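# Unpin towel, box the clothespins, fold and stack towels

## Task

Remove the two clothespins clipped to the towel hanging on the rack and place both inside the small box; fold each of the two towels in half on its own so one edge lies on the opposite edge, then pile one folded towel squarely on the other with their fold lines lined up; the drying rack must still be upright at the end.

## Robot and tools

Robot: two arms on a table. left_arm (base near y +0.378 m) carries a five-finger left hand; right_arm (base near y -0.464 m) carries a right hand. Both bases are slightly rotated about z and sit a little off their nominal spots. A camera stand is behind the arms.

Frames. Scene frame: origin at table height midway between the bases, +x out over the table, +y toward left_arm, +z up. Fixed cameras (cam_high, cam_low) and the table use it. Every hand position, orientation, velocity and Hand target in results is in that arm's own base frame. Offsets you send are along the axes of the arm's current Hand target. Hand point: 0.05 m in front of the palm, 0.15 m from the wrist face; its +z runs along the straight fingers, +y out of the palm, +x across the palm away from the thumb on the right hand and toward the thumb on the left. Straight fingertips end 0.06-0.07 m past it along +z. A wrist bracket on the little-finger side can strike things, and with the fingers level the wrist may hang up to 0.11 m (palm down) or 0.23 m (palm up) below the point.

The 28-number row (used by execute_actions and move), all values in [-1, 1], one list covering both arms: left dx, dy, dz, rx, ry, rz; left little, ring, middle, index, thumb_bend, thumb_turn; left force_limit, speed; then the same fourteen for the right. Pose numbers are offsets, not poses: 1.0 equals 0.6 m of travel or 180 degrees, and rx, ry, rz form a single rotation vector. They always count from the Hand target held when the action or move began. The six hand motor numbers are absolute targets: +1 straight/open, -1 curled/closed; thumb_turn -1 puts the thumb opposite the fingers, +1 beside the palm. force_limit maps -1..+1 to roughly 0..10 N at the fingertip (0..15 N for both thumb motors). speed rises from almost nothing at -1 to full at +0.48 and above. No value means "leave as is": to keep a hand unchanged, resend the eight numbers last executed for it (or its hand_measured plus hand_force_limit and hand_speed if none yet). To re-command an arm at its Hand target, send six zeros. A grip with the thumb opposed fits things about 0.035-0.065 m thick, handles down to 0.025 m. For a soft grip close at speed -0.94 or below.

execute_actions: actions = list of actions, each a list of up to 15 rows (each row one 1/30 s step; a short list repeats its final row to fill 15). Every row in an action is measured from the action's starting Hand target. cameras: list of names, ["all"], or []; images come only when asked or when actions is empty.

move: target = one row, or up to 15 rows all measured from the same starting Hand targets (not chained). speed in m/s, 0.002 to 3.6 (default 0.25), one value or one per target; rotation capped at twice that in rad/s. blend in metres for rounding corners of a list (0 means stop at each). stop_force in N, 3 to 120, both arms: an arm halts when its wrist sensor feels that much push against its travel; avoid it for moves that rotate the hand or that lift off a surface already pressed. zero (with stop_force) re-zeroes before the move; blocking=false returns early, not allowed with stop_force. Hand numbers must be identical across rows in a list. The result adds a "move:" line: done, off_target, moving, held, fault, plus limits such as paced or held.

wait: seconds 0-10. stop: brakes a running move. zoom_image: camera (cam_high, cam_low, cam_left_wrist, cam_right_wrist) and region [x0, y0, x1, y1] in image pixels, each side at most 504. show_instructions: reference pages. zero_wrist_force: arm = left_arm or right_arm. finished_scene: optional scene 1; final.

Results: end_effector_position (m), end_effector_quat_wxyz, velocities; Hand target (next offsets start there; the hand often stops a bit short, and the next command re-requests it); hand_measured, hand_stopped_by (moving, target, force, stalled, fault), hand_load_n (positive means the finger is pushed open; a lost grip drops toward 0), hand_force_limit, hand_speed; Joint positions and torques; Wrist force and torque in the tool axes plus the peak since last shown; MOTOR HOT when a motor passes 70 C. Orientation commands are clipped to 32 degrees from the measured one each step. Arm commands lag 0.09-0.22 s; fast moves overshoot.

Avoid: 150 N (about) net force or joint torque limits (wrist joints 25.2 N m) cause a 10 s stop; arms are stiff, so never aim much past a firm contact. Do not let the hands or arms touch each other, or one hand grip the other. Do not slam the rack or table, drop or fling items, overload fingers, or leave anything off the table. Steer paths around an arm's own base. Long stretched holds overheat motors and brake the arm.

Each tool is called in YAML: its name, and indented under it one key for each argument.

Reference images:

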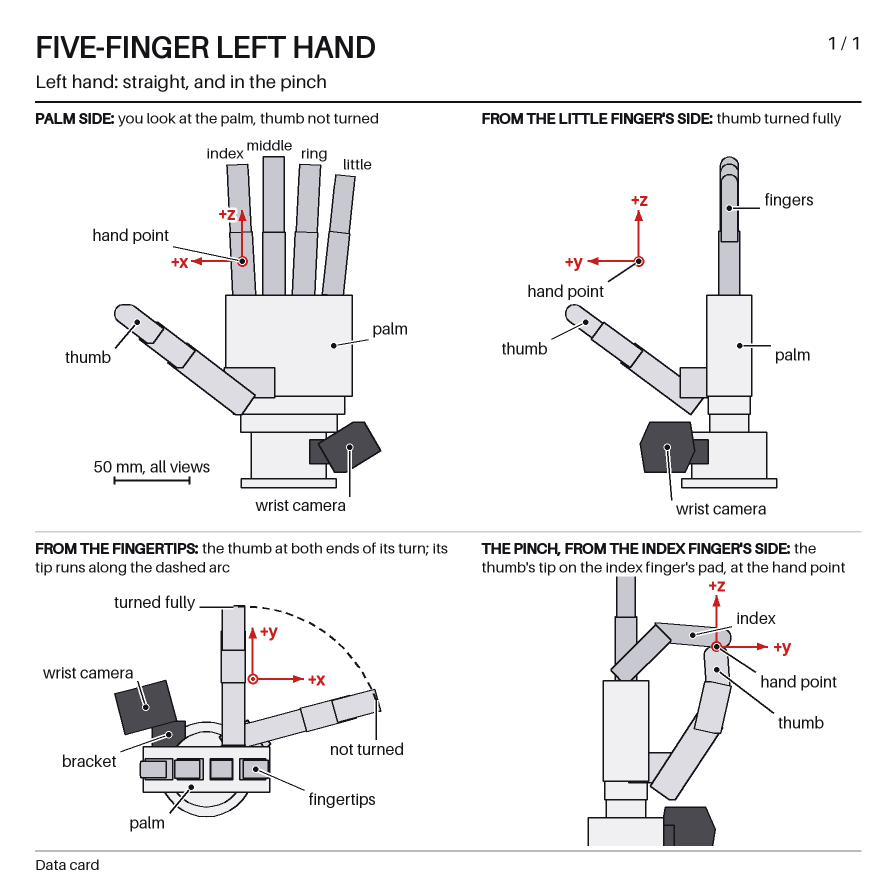

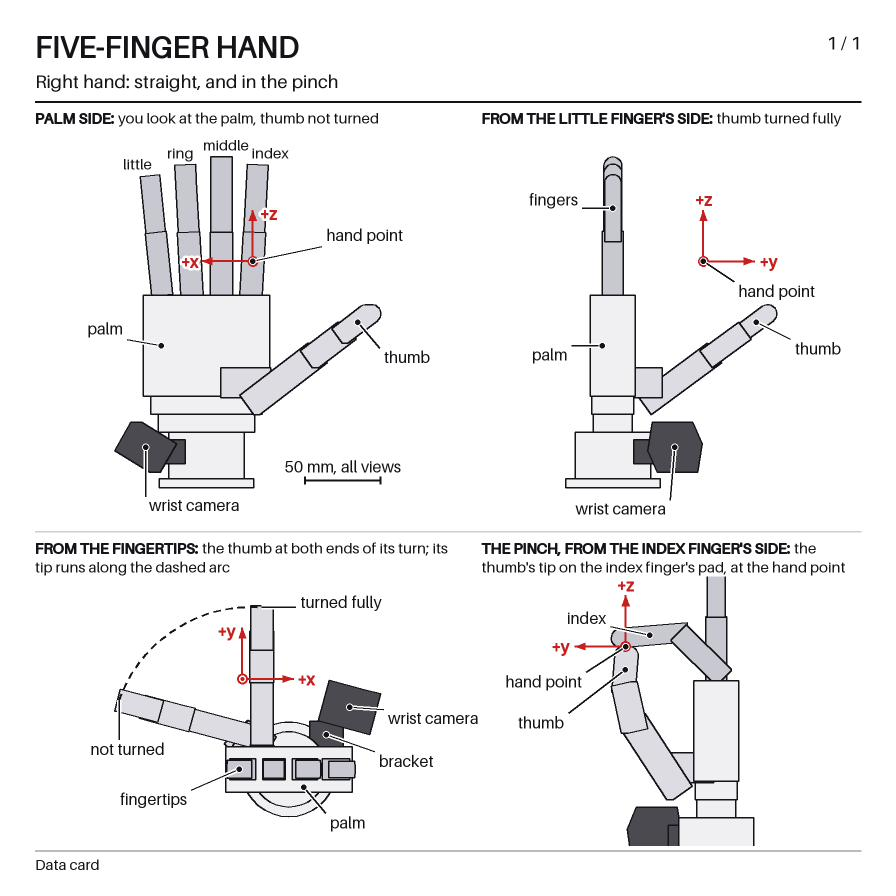

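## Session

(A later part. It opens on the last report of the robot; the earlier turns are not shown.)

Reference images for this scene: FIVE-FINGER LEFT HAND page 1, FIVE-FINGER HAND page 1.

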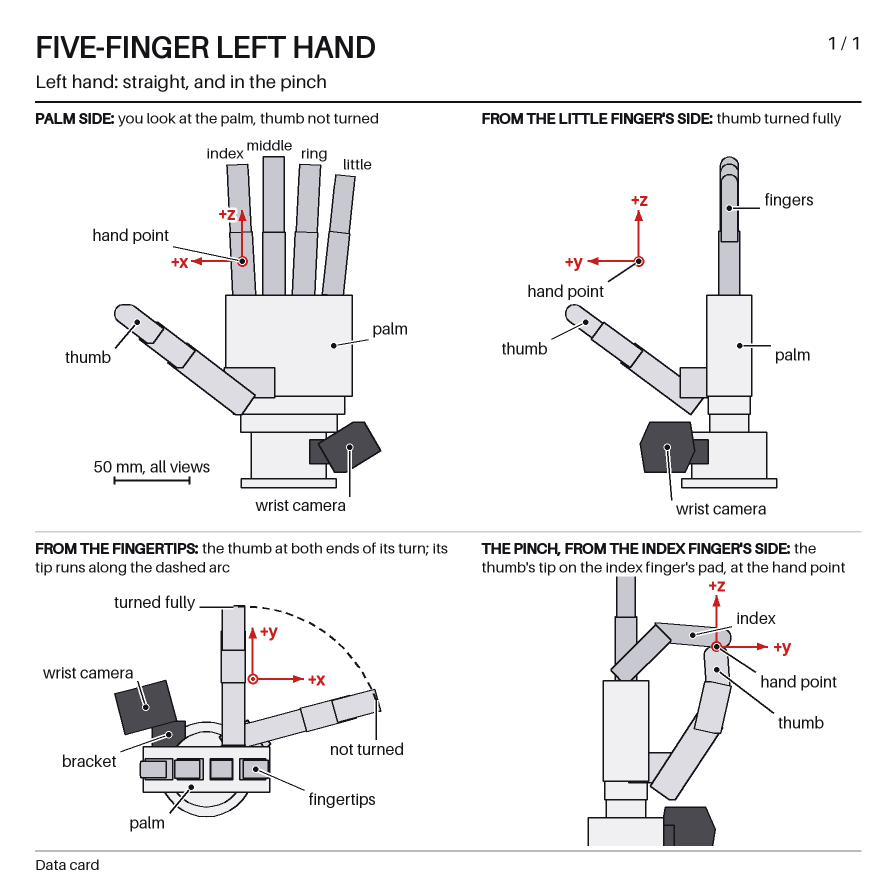

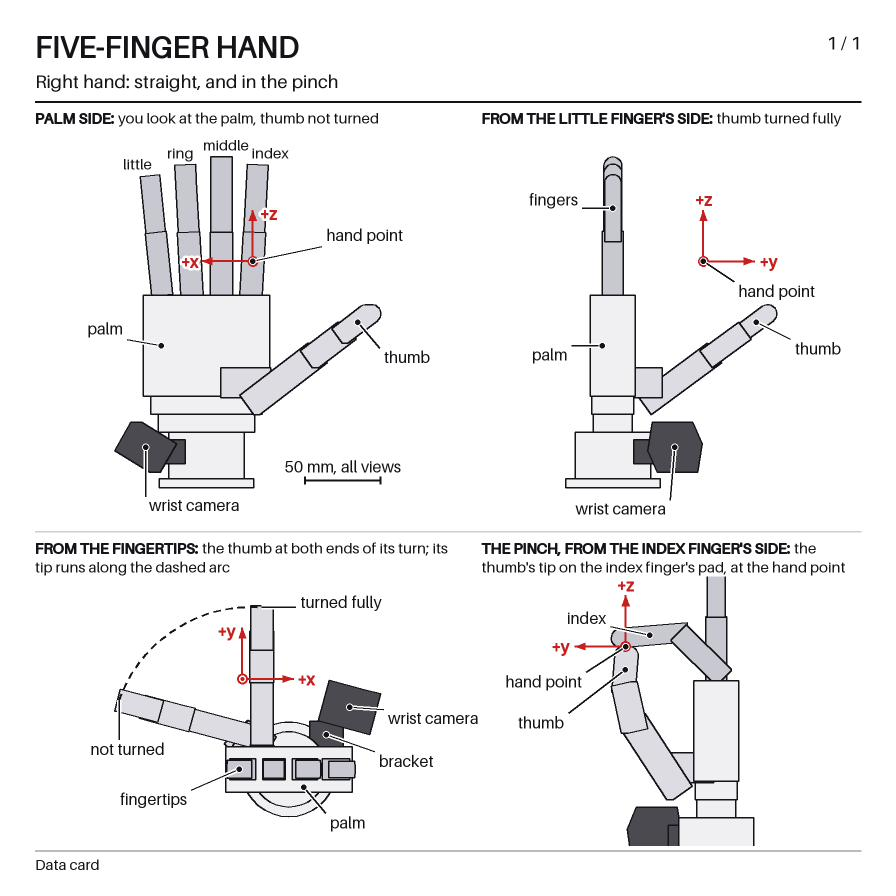

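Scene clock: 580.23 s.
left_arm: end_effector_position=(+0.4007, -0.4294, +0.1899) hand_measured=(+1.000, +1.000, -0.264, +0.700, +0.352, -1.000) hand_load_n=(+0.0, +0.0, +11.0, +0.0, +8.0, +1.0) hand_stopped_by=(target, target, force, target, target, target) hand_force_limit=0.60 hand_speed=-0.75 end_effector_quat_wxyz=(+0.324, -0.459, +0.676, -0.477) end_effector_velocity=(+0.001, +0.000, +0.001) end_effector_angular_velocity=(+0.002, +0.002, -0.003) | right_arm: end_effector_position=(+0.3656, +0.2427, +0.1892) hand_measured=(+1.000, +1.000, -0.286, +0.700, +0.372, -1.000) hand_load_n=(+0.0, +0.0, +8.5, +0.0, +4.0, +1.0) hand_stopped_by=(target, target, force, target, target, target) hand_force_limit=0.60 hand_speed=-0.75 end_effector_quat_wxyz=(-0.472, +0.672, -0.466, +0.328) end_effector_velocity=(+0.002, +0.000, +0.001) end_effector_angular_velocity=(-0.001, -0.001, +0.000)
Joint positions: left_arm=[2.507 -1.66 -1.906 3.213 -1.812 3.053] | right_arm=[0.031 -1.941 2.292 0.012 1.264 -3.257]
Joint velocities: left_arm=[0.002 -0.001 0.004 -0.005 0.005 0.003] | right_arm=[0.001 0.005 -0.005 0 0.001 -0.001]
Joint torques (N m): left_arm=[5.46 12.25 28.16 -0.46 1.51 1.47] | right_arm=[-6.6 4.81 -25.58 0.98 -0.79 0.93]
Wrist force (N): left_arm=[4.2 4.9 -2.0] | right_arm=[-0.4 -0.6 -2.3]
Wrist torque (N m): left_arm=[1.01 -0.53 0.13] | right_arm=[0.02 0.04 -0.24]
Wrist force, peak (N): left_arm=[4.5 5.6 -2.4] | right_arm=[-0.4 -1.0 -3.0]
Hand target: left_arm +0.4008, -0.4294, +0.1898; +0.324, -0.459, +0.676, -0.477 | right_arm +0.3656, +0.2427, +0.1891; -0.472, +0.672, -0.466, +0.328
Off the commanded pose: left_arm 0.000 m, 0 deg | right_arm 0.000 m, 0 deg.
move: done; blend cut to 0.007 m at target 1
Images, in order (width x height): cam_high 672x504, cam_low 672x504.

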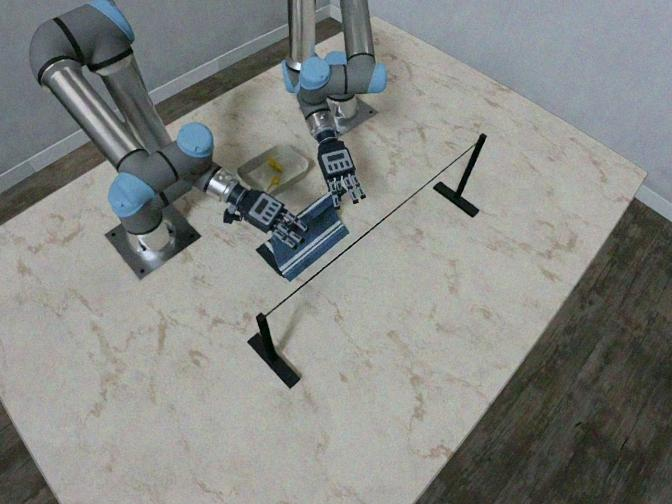

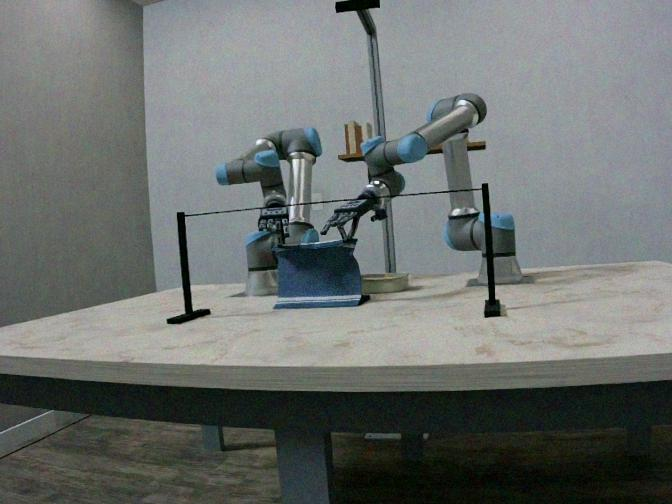

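move:
  target: [0.0097,0.0082,-0.0225,0,0,0,1,1,-0.45,0.7,0.35,-1,0.6,-0.75, -0.0097,0.0082,-0.0225,0,0,0,1,1,-0.45,0.7,0.37,-1,0.6,-0.75]
  speed: 0.03
  cameras: ["cam_high","cam_low"]

zoom_image:
  camera: "cam_high"
  region: [240, 190, 370, 300]

Scene clock: 581.37 s.
left_arm: end_effector_position=(+0.3852, -0.4294, +0.1898) hand_measured=(+1.000, +1.000, -0.264, +0.700, +0.352, -1.000) hand_load_n=(+0.0, +0.0, +10.5, +0.0, +8.0, +0.5) hand_stopped_by=(target, target, force, target, target, target) hand_force_limit=0.60 hand_speed=-0.75 end_effector_quat_wxyz=(+0.324, -0.459, +0.676, -0.477) | right_arm: end_effector_position=(+0.3500, +0.2431, +0.1890) hand_measured=(+1.000, +1.000, -0.286, +0.700, +0.372, -1.000) hand_load_n=(+0.0, +0.0, +8.5, +0.0, +4.0, +1.0) hand_stopped_by=(target, target, force, target, target, target) hand_force_limit=0.60 hand_speed=-0.75 end_effector_quat_wxyz=(-0.472, +0.672, -0.467, +0.328)
Joint positions: left_arm=[2.481 -1.641 -1.928 3.213 -1.837 3.044] | right_arm=[0.036 -1.985 2.317 0.032 1.27 -3.255]
Joint torques (N m): left_arm=[7.18 10.33 31.52 0.39 1.33 0.83] | right_arm=[0.84 3.58 -26.36 -2.35 -0.38 1.07]
Wrist force (N): left_arm=[4.2 4.6 -2.2] | right_arm=[-0.3 -0.6 -2.5]
Wrist torque (N m): left_arm=[1.01 -0.52 0.13] | right_arm=[0.04 0.04 -0.23]
Wrist force, peak (N): left_arm=[4.5 5.1 -2.2] | right_arm=[-0.4 -0.8 -2.8]
Hand target: left_arm +0.3853, -0.4295, +0.1897; +0.324, -0.459, +0.676, -0.477 | right_arm +0.3501, +0.2431, +0.1891; -0.472, +0.672, -0.466, +0.328
Off the commanded pose: left_arm 0.000 m, 0 deg | right_arm 0.000 m, 0 deg.
move: done
Images, in order (width x height): cam_high 672x504, cam_low 672x504.

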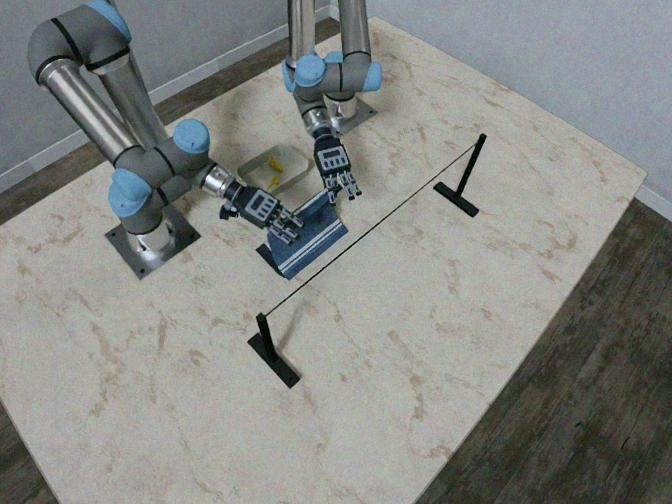

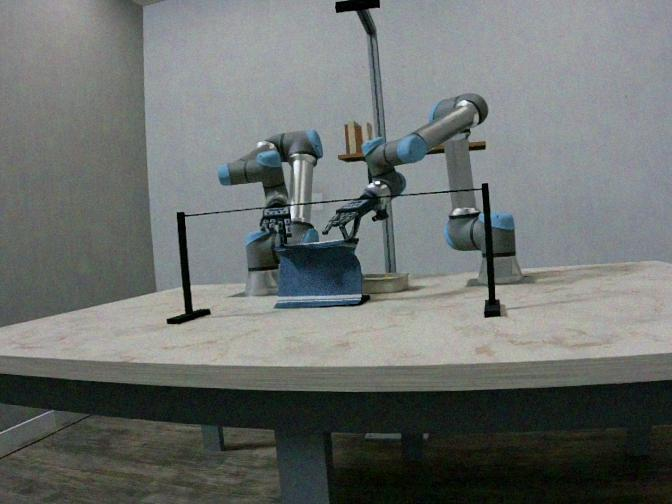

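Scaled by 3.877 from the camera's 672x504 image, which has a finer 960x720 frame.

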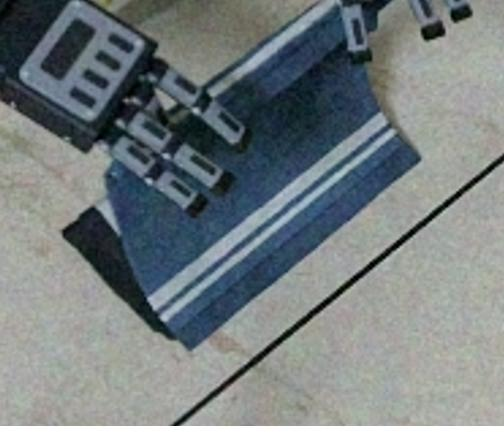

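move:
  target: [0.0050,0.0042,-0.0116,0,0,0,1,1,-0.45,0.7,0.35,-1,0.6,-0.75, -0.0050,0.0042,-0.0116,0,0,0,1,1,-0.45,0.7,0.37,-1,0.6,-0.75]
  speed: 0.03
  cameras: ["cam_high"]

zoom_image:
  camera: "cam_high"
  region: [240, 190, 370, 300]

Scene clock: 582.23 s.
left_arm: end_effector_position=(+0.3772, -0.4295, +0.1897) hand_measured=(+1.000, +1.000, -0.264, +0.700, +0.352, -1.000) hand_load_n=(+0.0, +0.0, +10.5, +0.0, +8.0, +1.0) hand_stopped_by=(target, target, force, target, target, target) hand_force_limit=0.60 hand_speed=-0.75 end_effector_quat_wxyz=(+0.324, -0.459, +0.676, -0.477) | right_arm: end_effector_position=(+0.3420, +0.2433, +0.1890) hand_measured=(+1.000, +1.000, -0.286, +0.700, +0.372, -1.000) hand_load_n=(-0.5, +0.0, +8.5, +0.0, +4.0, +1.0) hand_stopped_by=(target, target, force, target, target, target) hand_force_limit=0.60 hand_speed=-0.75 end_effector_quat_wxyz=(-0.472, +0.672, -0.466, +0.328)
Joint positions: left_arm=[2.467 -1.632 -1.938 3.213 -1.85 3.039] | right_arm=[0.039 -2.008 2.329 0.042 1.273 -3.253]
Joint torques (N m): left_arm=[5.91 18.83 25.43 -0.58 1.06 -0.46] | right_arm=[6.02 10.81 -23.27 -1.39 0.54 1.47]
Wrist force (N): left_arm=[4.2 4.7 -2.1] | right_arm=[-0.5 -0.8 -2.6]
Wrist torque (N m): left_arm=[1.01 -0.51 0.12] | right_arm=[0.02 0.07 -0.25]
Wrist force, peak (N): left_arm=[4.3 5.1 -2.2] | right_arm=[-0.7 -0.6 -2.8]
Hand target: left_arm +0.3773, -0.4295, +0.1897; +0.324, -0.459, +0.676, -0.477 | right_arm +0.3421, +0.2433, +0.1891; -0.472, +0.672, -0.466, +0.328
Off the commanded pose: left_arm 0.000 m, 0 deg | right_arm 0.000 m, 0 deg.
move: done
Images, in order (width x height): cam_high 672x504.

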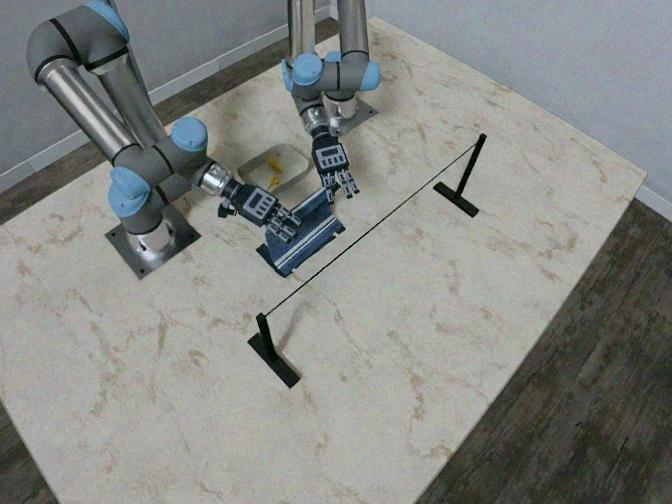

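Scaled by 3.877 from the camera's 672x504 image, which has a finer 960x720 frame.

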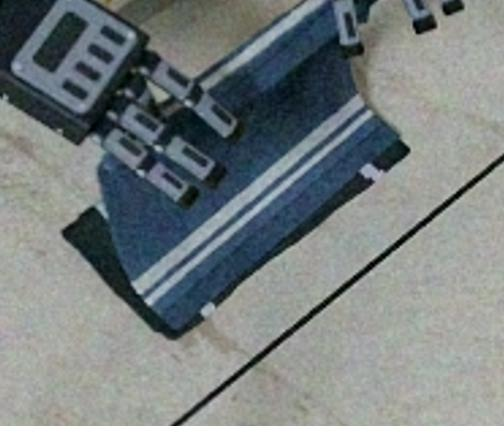

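zoom_image:
  camera: "cam_high"
  region: [270, 210, 355, 285]

Scaled by 5.929 from the camera's 672x504 image, which has a finer 960x720 frame.

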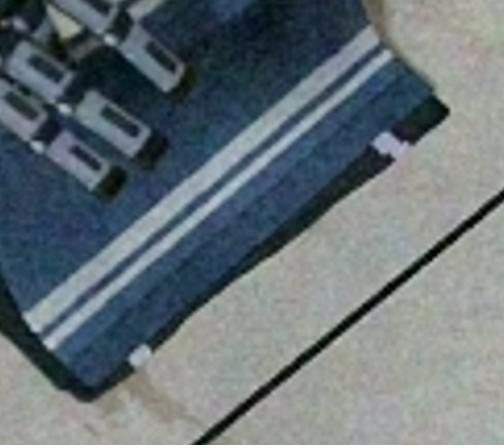

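move:
  target:
    - [0.0321,0.0987,-0.0389,0,0.0094,0.0034,1,1,-0.45,0.7,0.35,-1,0.6,-0.75, -0.0214,0.0945,-0.0300,0,0.0094,0.0034,1,1,-0.45,0.7,0.37,-1,0.6,-0.75]
  speed: 0.05
  cameras: ["cam_high","cam_low","cam_right_wrist","cam_left_wrist"]

zoom_image:
  camera: "cam_high"
  region: [240, 190, 370, 300]

Scene clock: 584.83 s.
left_arm: end_effector_position=(+0.3312, -0.4320, +0.1416) hand_measured=(+1.000, +1.000, -0.264, +0.700, +0.352, -1.000) hand_load_n=(+0.0, +0.0, +10.5, +0.0, +7.5, +1.0) hand_stopped_by=(target, target, force, target, target, target) hand_force_limit=0.60 hand_speed=-0.75 end_effector_quat_wxyz=(+0.316, -0.449, +0.683, -0.482) end_effector_velocity=(+0.001, +0.000, +0.001) end_effector_angular_velocity=(+0.000, +0.001, +0.000) | right_arm: end_effector_position=(+0.3037, +0.2427, +0.1418) hand_measured=(+1.000, +1.000, -0.286, +0.700, +0.372, -1.000) hand_load_n=(+0.0, +0.0, +8.5, +0.0, +4.0, +1.0) hand_stopped_by=(target, target, force, target, target, target) hand_force_limit=0.60 hand_speed=-0.75 end_effector_quat_wxyz=(-0.467, +0.665, -0.477, +0.335) end_effector_velocity=(+0.000, +0.001, +0.001) end_effector_angular_velocity=(-0.001, +0.002, +0.004)
Joint positions: left_arm=[2.391 -1.637 -2.072 3.347 -1.891 3.023] | right_arm=[0.098 -2.059 2.482 -0.069 1.357 -3.22]
Joint velocities: left_arm=[0.002 0 0.004 -0.005 0.001 -0.001] | right_arm=[-0.001 0.002 -0.004 0.005 -0.005 -0.002]
Joint torques (N m): left_arm=[5.14 18.7 30.82 -0.77 1.87 0.3] | right_arm=[-11.33 8.56 -25 0.84 -1.27 -0.39]
Wrist force (N): left_arm=[4.1 4.7 -2.4] | right_arm=[-0.2 -0.4 -2.5]
Wrist torque (N m): left_arm=[1.00 -0.50 0.11] | right_arm=[0.04 0.02 -0.24]
Wrist force, peak (N): left_arm=[4.2 5.5 -2.5] | right_arm=[-0.6 -0.8 -2.6]
Hand target: left_arm +0.3313, -0.4320, +0.1418; +0.316, -0.448, +0.683, -0.482 | right_arm +0.3038, +0.2427, +0.1418; -0.467, +0.665, -0.477, +0.335
Off the commanded pose: left_arm 0.000 m, 0 deg | right_arm 0.000 m, 0 deg.
move: done
camera_calibration:
cam_left_wrist: T_world_to_cam=[[0.188963, -0.314455, 0.930275, -0.330122], [-0.813086, -0.5813, -0.0313342, 0.0268316], [0.550622, -0.750472, -0.365523, -0.343961], [0, 0, 0, 1]] pos_world=[0.27359, -0.346344, 0.18222]
cam_right_wrist: T_world_to_cam=[[-0.248087, -0.294429, -0.922911, 0.281714], [-0.762659, 0.646799, -0.00133351, 0.0740903], [0.597331, 0.703535, -0.385011, -0.181949], [0, 0, 0, 1]] pos_world=[0.235079, 0.163031, 0.190044]

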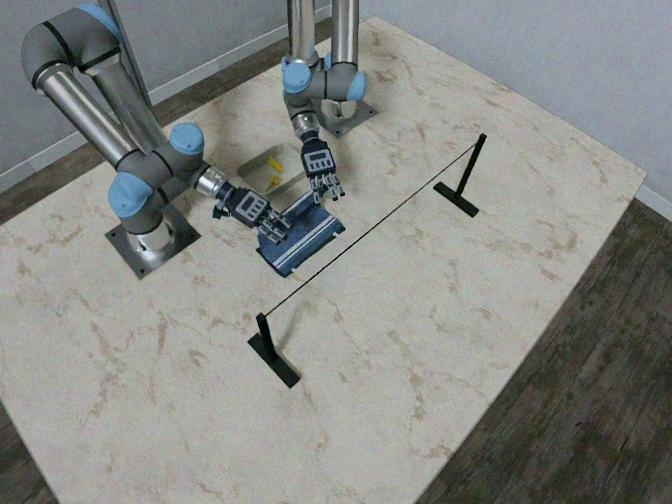

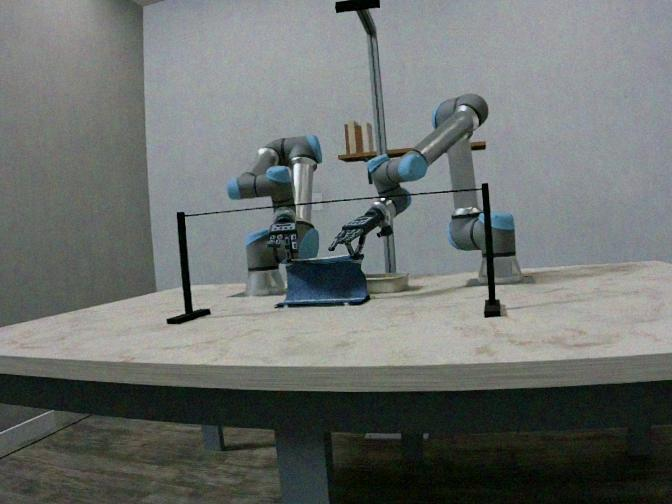

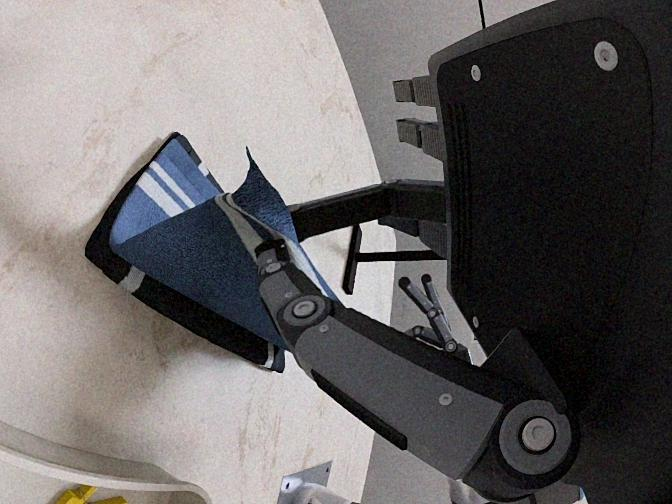

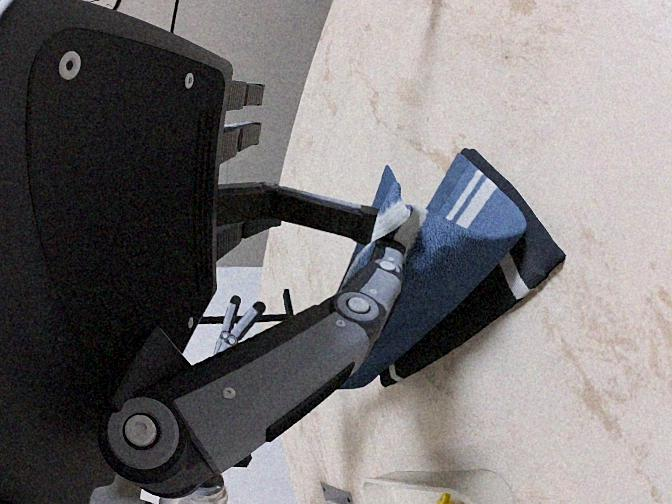

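Scaled by 3.877 from the camera's 672x504 image, which has a finer 960x720 frame.

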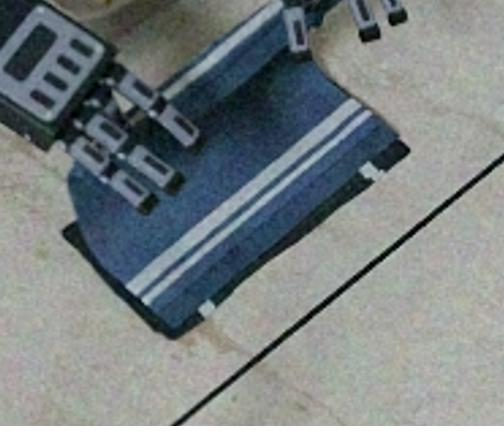

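move:
  target:
    - [0.0174,0.0702,-0.0134,0,0,0,1,1,-0.45,0.7,0.35,-1,0.6,-0.75, -0.0123,0.0708,-0.0151,0,0,0,1,1,-0.45,0.7,0.37,-1,0.6,-0.75]
    - [0.0072,0.0755,0.0109,0,0,0,1,1,-0.45,0.7,0.35,-1,0.6,-0.75, -0.0050,0.0757,0.0103,0,0,0,1,1,-0.45,0.7,0.37,-1,0.6,-0.75]
    - [-0.0060,0.0851,0.0431,0,0,0,1,1,-0.45,0.7,0.35,-1,0.6,-0.75, 0.0044,0.0848,0.0439,0,0,0,1,1,-0.45,0.7,0.37,-1,0.6,-0.75]
  speed: 0.05
  blend: 0.006
  cameras: ["cam_high","cam_low","cam_right_wrist","cam_left_wrist"]

zoom_image:
  camera: "cam_high"
  region: [240, 190, 370, 300]

Scene clock: 587.17 s.
left_arm: end_effector_position=(+0.3394, -0.4316, +0.0849) hand_measured=(+1.000, +1.000, -0.264, +0.700, +0.352, -1.000) hand_load_n=(-0.5, +0.0, +10.5, +0.0, +7.5, +1.0) hand_stopped_by=(target, target, force, target, target, target) hand_force_limit=0.60 hand_speed=-0.75 end_effector_quat_wxyz=(+0.316, -0.448, +0.683, -0.482) | right_arm: end_effector_position=(+0.3119, +0.2425, +0.0851) hand_measured=(+1.000, +1.000, -0.286, +0.700, +0.372, -1.000) hand_load_n=(+0.0, +0.0, +8.5, +0.0, +4.0, +0.5) hand_stopped_by=(target, target, force, target, target, target) hand_force_limit=0.60 hand_speed=-0.75 end_effector_quat_wxyz=(-0.467, +0.665, -0.477, +0.335)
Joint positions: left_arm=[2.409 -1.738 -2.137 3.515 -1.875 3.03] | right_arm=[0.091 -1.913 2.581 -0.312 1.35 -3.223]
Joint torques (N m): left_arm=[-7.61 34.26 18.09 -0.68 -2.66 -1.58] | right_arm=[11.76 -13.74 -12.52 1.28 1.76 0.94]
Wrist force (N): left_arm=[3.7 4.3 -2.1] | right_arm=[-0.3 -0.8 -2.6]
Wrist torque (N m): left_arm=[0.93 -0.42 -0.05] | right_arm=[0.00 0.04 -0.04]
Wrist force, peak (N): left_arm=[4.2 4.8 -2.4] | right_arm=[-0.5 -0.9 -2.8]
Hand target: left_arm +0.3393, -0.4316, +0.0850; +0.316, -0.448, +0.683, -0.482 | right_arm +0.3117, +0.2426, +0.0850; -0.467, +0.665, -0.477, +0.335
Off the commanded pose: left_arm 0.000 m, 0 deg | right_arm 0.000 m, 0 deg.
move: done
camera_calibration:
cam_left_wrist: T_world_to_cam=[[0.18872, -0.314524, 0.930301, -0.278851], [-0.813129, -0.581227, -0.0315557, 0.0320242], [0.550641, -0.7505, -0.365438, -0.36889], [0, 0, 0, 1]] pos_world=[0.281791, -0.345944, 0.12562]
cam_right_wrist: T_world_to_cam=[[-0.248202, -0.294516, -0.922852, 0.23137], [-0.762573, 0.646901, -0.00135515, 0.080287], [0.597393, 0.703405, -0.385152, -0.208452], [0, 0, 0, 1]] pos_world=[0.243179, 0.162831, 0.133344]

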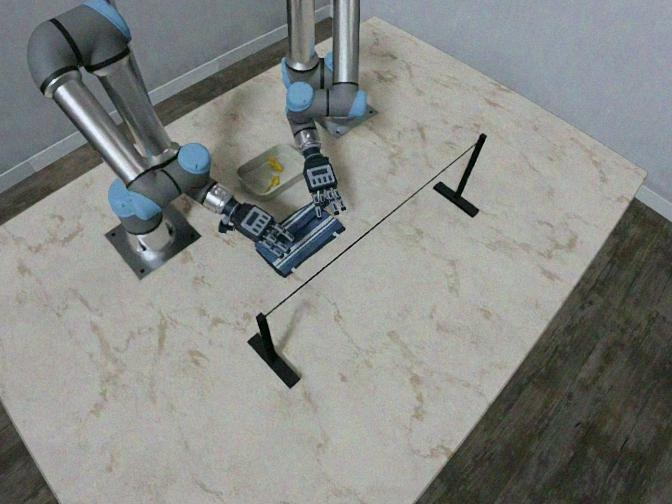

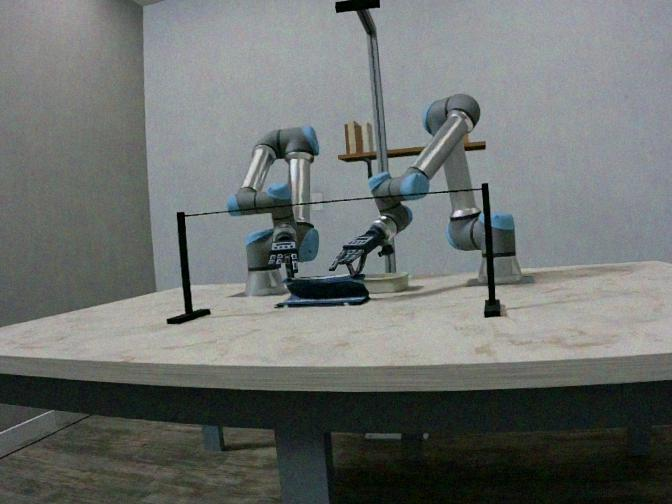

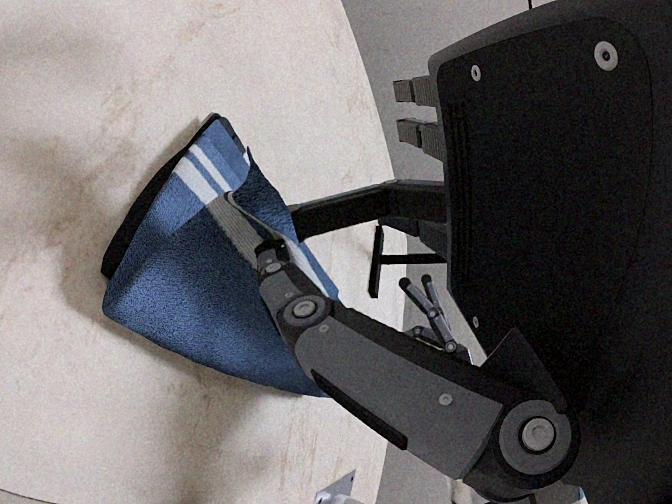

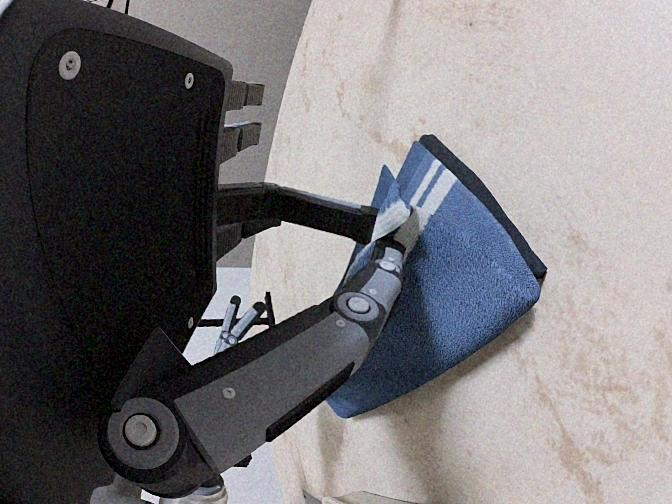

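Scaled by 3.877 from the camera's 672x504 image, which has a finer 960x720 frame.

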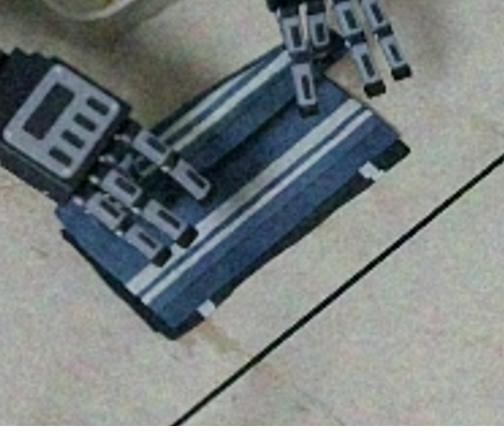

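move:
  target:
    - [-0.0131,0.0129,0.0328,0,0,0,1,1,-0.45,0.7,0.35,-1,0.6,-0.75, 0.0092,0.0122,0.0347,0,0,0,1,1,-0.45,0.7,0.37,-1,0.6,-0.75]
    - [-0.0248,0.0235,0.0622,0,0,0,1,1,-0.45,0.7,0.35,-1,0.6,-0.75, 0.0175,0.0223,0.0653,0,0,0,1,1,-0.45,0.7,0.37,-1,0.6,-0.75]
    - [-0.0336,0.0267,0.0826,0,0,0,1,1,-0.45,0.7,0.35,-1,0.6,-0.75, 0.0237,0.0252,0.0866,0,0,0,1,1,-0.45,0.7,0.37,-1,0.6,-0.75]
  speed: 0.04
  blend: 0.005
  cameras: ["cam_high","cam_low","cam_right_wrist","cam_left_wrist"]

zoom_image:
  camera: "cam_high"
  region: [240, 190, 370, 300]

Scene clock: 589.10 s.
left_arm: end_effector_position=(+0.3854, -0.4295, +0.0532) hand_measured=(+1.000, +1.000, -0.264, +0.700, +0.352, -1.000) hand_load_n=(-0.5, +0.0, +10.0, +0.0, +8.0, +1.0) hand_stopped_by=(target, target, force, target, target, target) hand_force_limit=0.60 hand_speed=-0.75 end_effector_quat_wxyz=(+0.316, -0.448, +0.683, -0.482) | right_arm: end_effector_position=(+0.3579, +0.2430, +0.0532) hand_measured=(+1.000, +1.000, -0.286, +0.700, +0.372, -1.000) hand_load_n=(+0.0, +0.0, +8.5, +0.0, +4.0, +0.5) hand_stopped_by=(target, target, force, target, target, target) hand_force_limit=0.60 hand_speed=-0.75 end_effector_quat_wxyz=(-0.467, +0.665, -0.477, +0.335) end_effector_velocity=(-0.002, -0.001, -0.001) end_effector_angular_velocity=(-0.001, +0.004, -0.003)
Joint positions: left_arm=[2.5 -1.841 -2.113 3.602 -1.789 3.063] | right_arm=[0.07 -1.684 2.542 -0.501 1.331 -3.231]
Joint velocities: left_arm=[within noise] | right_arm=[-0.002 -0.005 0.004 0.006 0.001 -0.001]
Joint torques (N m): left_arm=[-6.55 35.94 9.02 -0.76 -2.13 -0.91] | right_arm=[6.55 -16.24 -5.57 1.02 0.65 -0.37]
Wrist force (N): left_arm=[3.8 4.8 -1.5] | right_arm=[-0.2 -0.6 -2.6]
Wrist torque (N m): left_arm=[0.97 -0.44 -0.07] | right_arm=[0.00 0.03 -0.04]
Wrist force, peak (N): left_arm=[4.1 4.8 -1.6] | right_arm=[-0.2 -0.8 -3.1]
Hand target: left_arm +0.3852, -0.4295, +0.0532; +0.316, -0.448, +0.683, -0.482 | right_arm +0.3578, +0.2431, +0.0532; -0.467, +0.665, -0.477, +0.335
Off the commanded pose: left_arm 0.000 m, 0 deg | right_arm 0.000 m, 0 deg.
move: done
camera_calibration:
cam_left_wrist: T_world_to_cam=[[0.188635, -0.314442, 0.930346, -0.257237], [-0.813163, -0.581179, -0.0315538, 0.0696726], [0.55062, -0.750571, -0.365324, -0.404293], [0, 0, 0, 1]] pos_world=[0.327791, -0.343845, 0.09382]
cam_right_wrist: T_world_to_cam=[[-0.248019, -0.294494, -0.922908, 0.21347], [-0.762599, 0.64687, -0.00147384, 0.1151], [0.597436, 0.703443, -0.385017, -0.248662], [0, 0, 0, 1]] pos_world=[0.289279, 0.163331, 0.101443]

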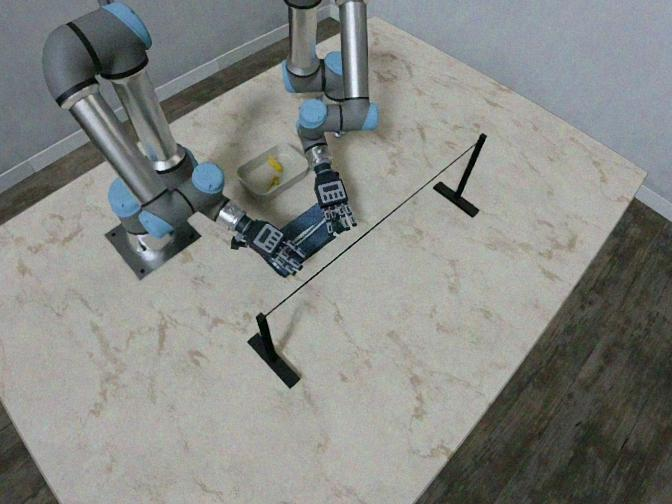

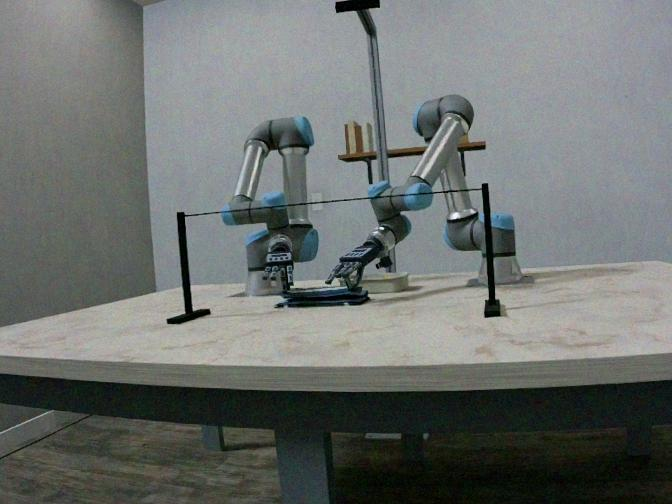

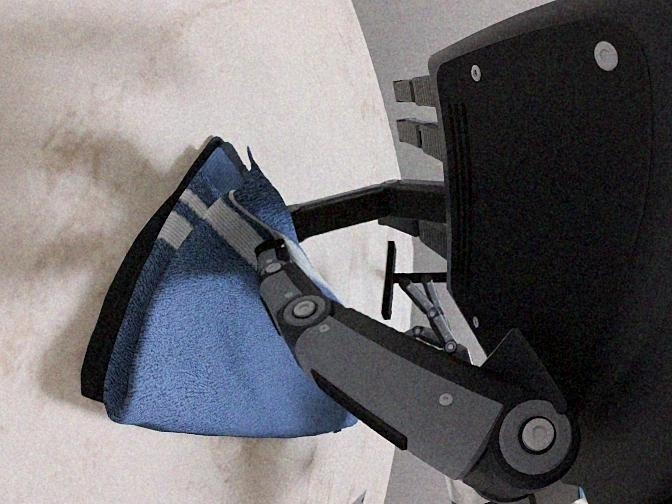

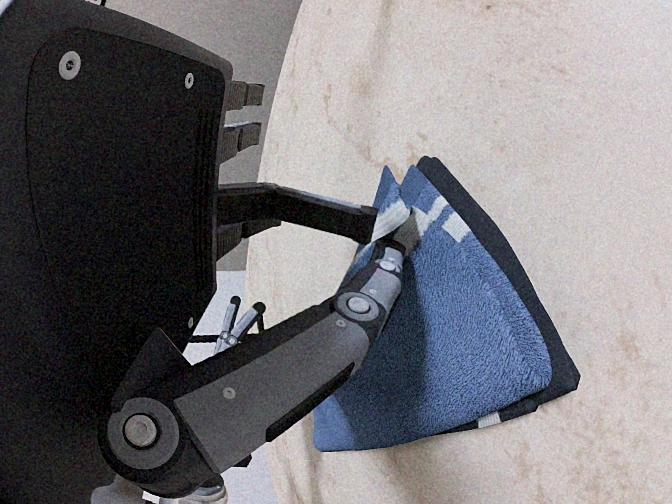

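Scaled by 3.877 from the camera's 672x504 image, which has a finer 960x720 frame.

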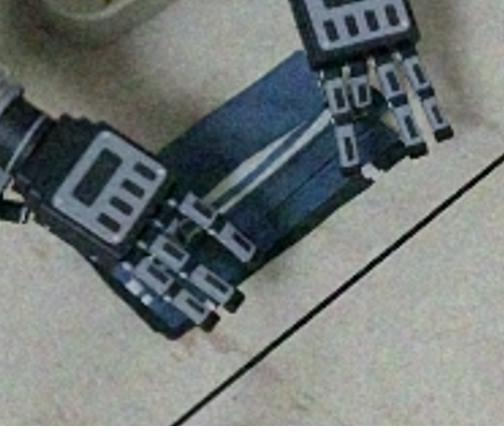

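move:
  target: [0.0031,0.0291,0.0039,0,0,0,1,1,-0.45,0.7,0.35,-1,0.6,-0.75, -0.0024,0.0292,0.0036,0,0,0,1,1,-0.45,0.7,0.37,-1,0.6,-0.75]
  speed: 0.025
  stop_force: 10
  cameras: ["cam_high","cam_low","cam_right_wrist","cam_left_wrist"]

zoom_image:
  camera: "cam_high"
  region: [240, 190, 370, 300]

Scene clock: 592.93 s.
left_arm: end_effector_position=(+0.3811, -0.4297, +0.0360) hand_measured=(+1.000, +1.000, -0.264, +0.700, +0.352, -1.000) hand_load_n=(+0.0, +0.0, +10.5, +0.0, +7.5, +1.0) hand_stopped_by=(target, target, force, target, target, target) hand_force_limit=0.60 hand_speed=-0.75 end_effector_quat_wxyz=(+0.316, -0.448, +0.683, -0.482) | right_arm: end_effector_position=(+0.3536, +0.2432, +0.0360) hand_measured=(+1.000, +1.000, -0.286, +0.700, +0.372, -1.000) hand_load_n=(+0.0, +0.0, +8.5, +0.0, +4.5, +1.0) hand_stopped_by=(target, target, force, target, target, target) hand_force_limit=0.60 hand_speed=-0.75 end_effector_quat_wxyz=(-0.467, +0.665, -0.477, +0.335)
Joint positions: left_arm=[2.493 -1.872 -2.132 3.653 -1.797 3.06] | right_arm=[0.072 -1.637 2.572 -0.579 1.333 -3.23]
Joint torques (N m): left_arm=[6.62 38.71 25.24 -0.74 1.5 1.19] | right_arm=[5.54 -19.39 -19.7 1.11 0.09 1.23]
Wrist force (N): left_arm=[3.7 4.6 -1.8] | right_arm=[-0.2 -0.5 -2.3]
Wrist torque (N m): left_arm=[0.98 -0.44 0.11] | right_arm=[0.04 0.02 -0.18]
Wrist force, peak (N): left_arm=[4.1 4.9 -1.6] | right_arm=[-0.2 -1.2 -2.8]
Hand target: left_arm +0.3811, -0.4297, +0.0360; +0.316, -0.448, +0.683, -0.482 | right_arm +0.3536, +0.2432, +0.0360; -0.467, +0.665, -0.477, +0.335
Off the commanded pose: left_arm 0.000 m, 0 deg | right_arm 0.000 m, 0 deg.
move: done
camera_calibration:
cam_left_wrist: T_world_to_cam=[[0.188801, -0.314322, 0.930353, -0.2405], [-0.813124, -0.581245, -0.0313637, 0.0654666], [0.550621, -0.750571, -0.365322, -0.40836], [0, 0, 0, 1]] pos_world=[0.32349, -0.344045, 0.07662]
cam_right_wrist: T_world_to_cam=[[-0.248302, -0.294534, -0.922819, 0.196668], [-0.762641, 0.646821, -0.00124112, 0.111666], [0.597265, 0.703471, -0.385231, -0.252794], [0, 0, 0, 1]] pos_world=[0.284979, 0.163531, 0.084244]

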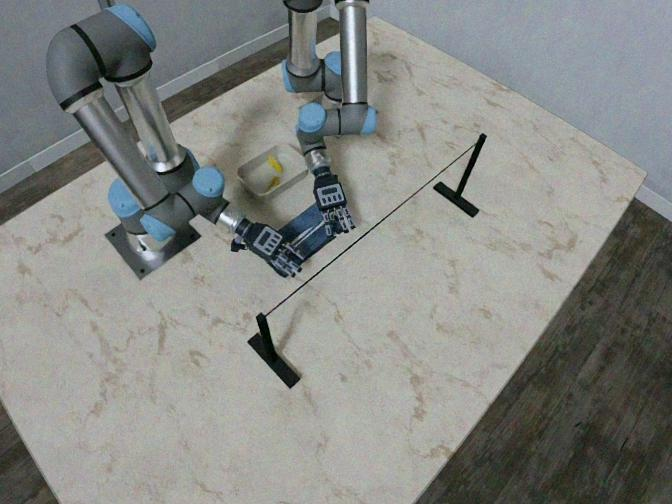

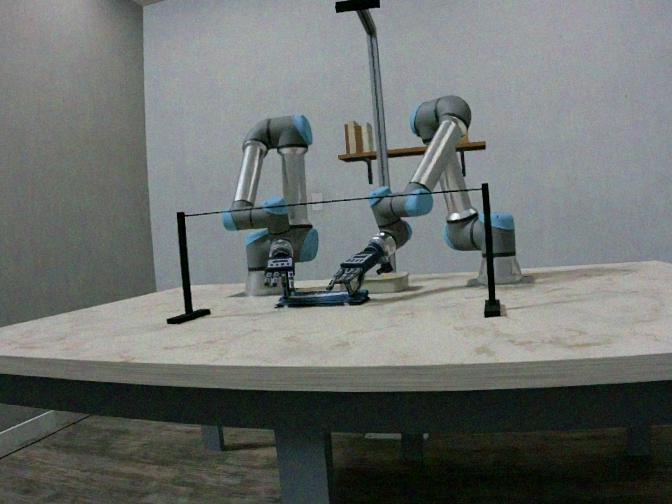

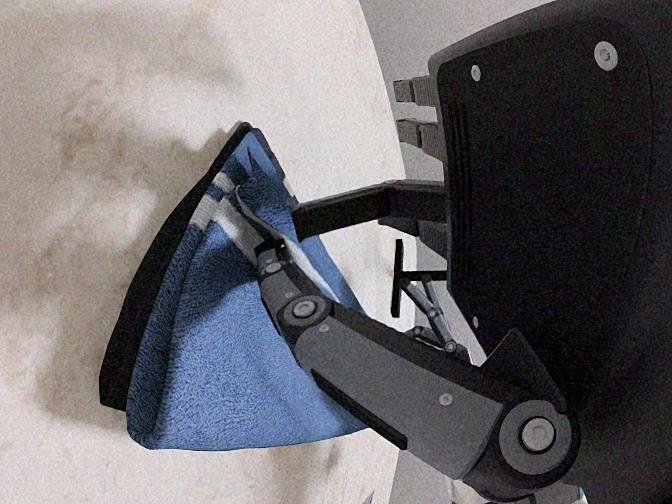

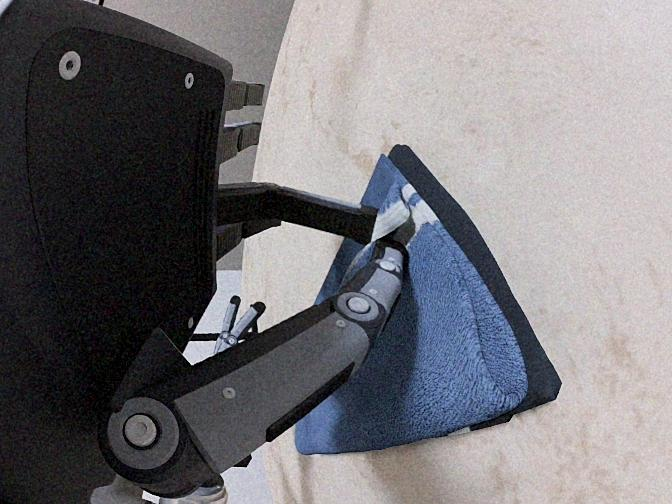

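Scaled by 3.877 from the camera's 672x504 image, which has a finer 960x720 frame.

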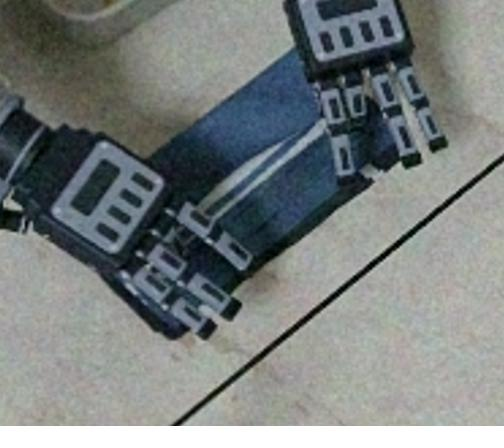

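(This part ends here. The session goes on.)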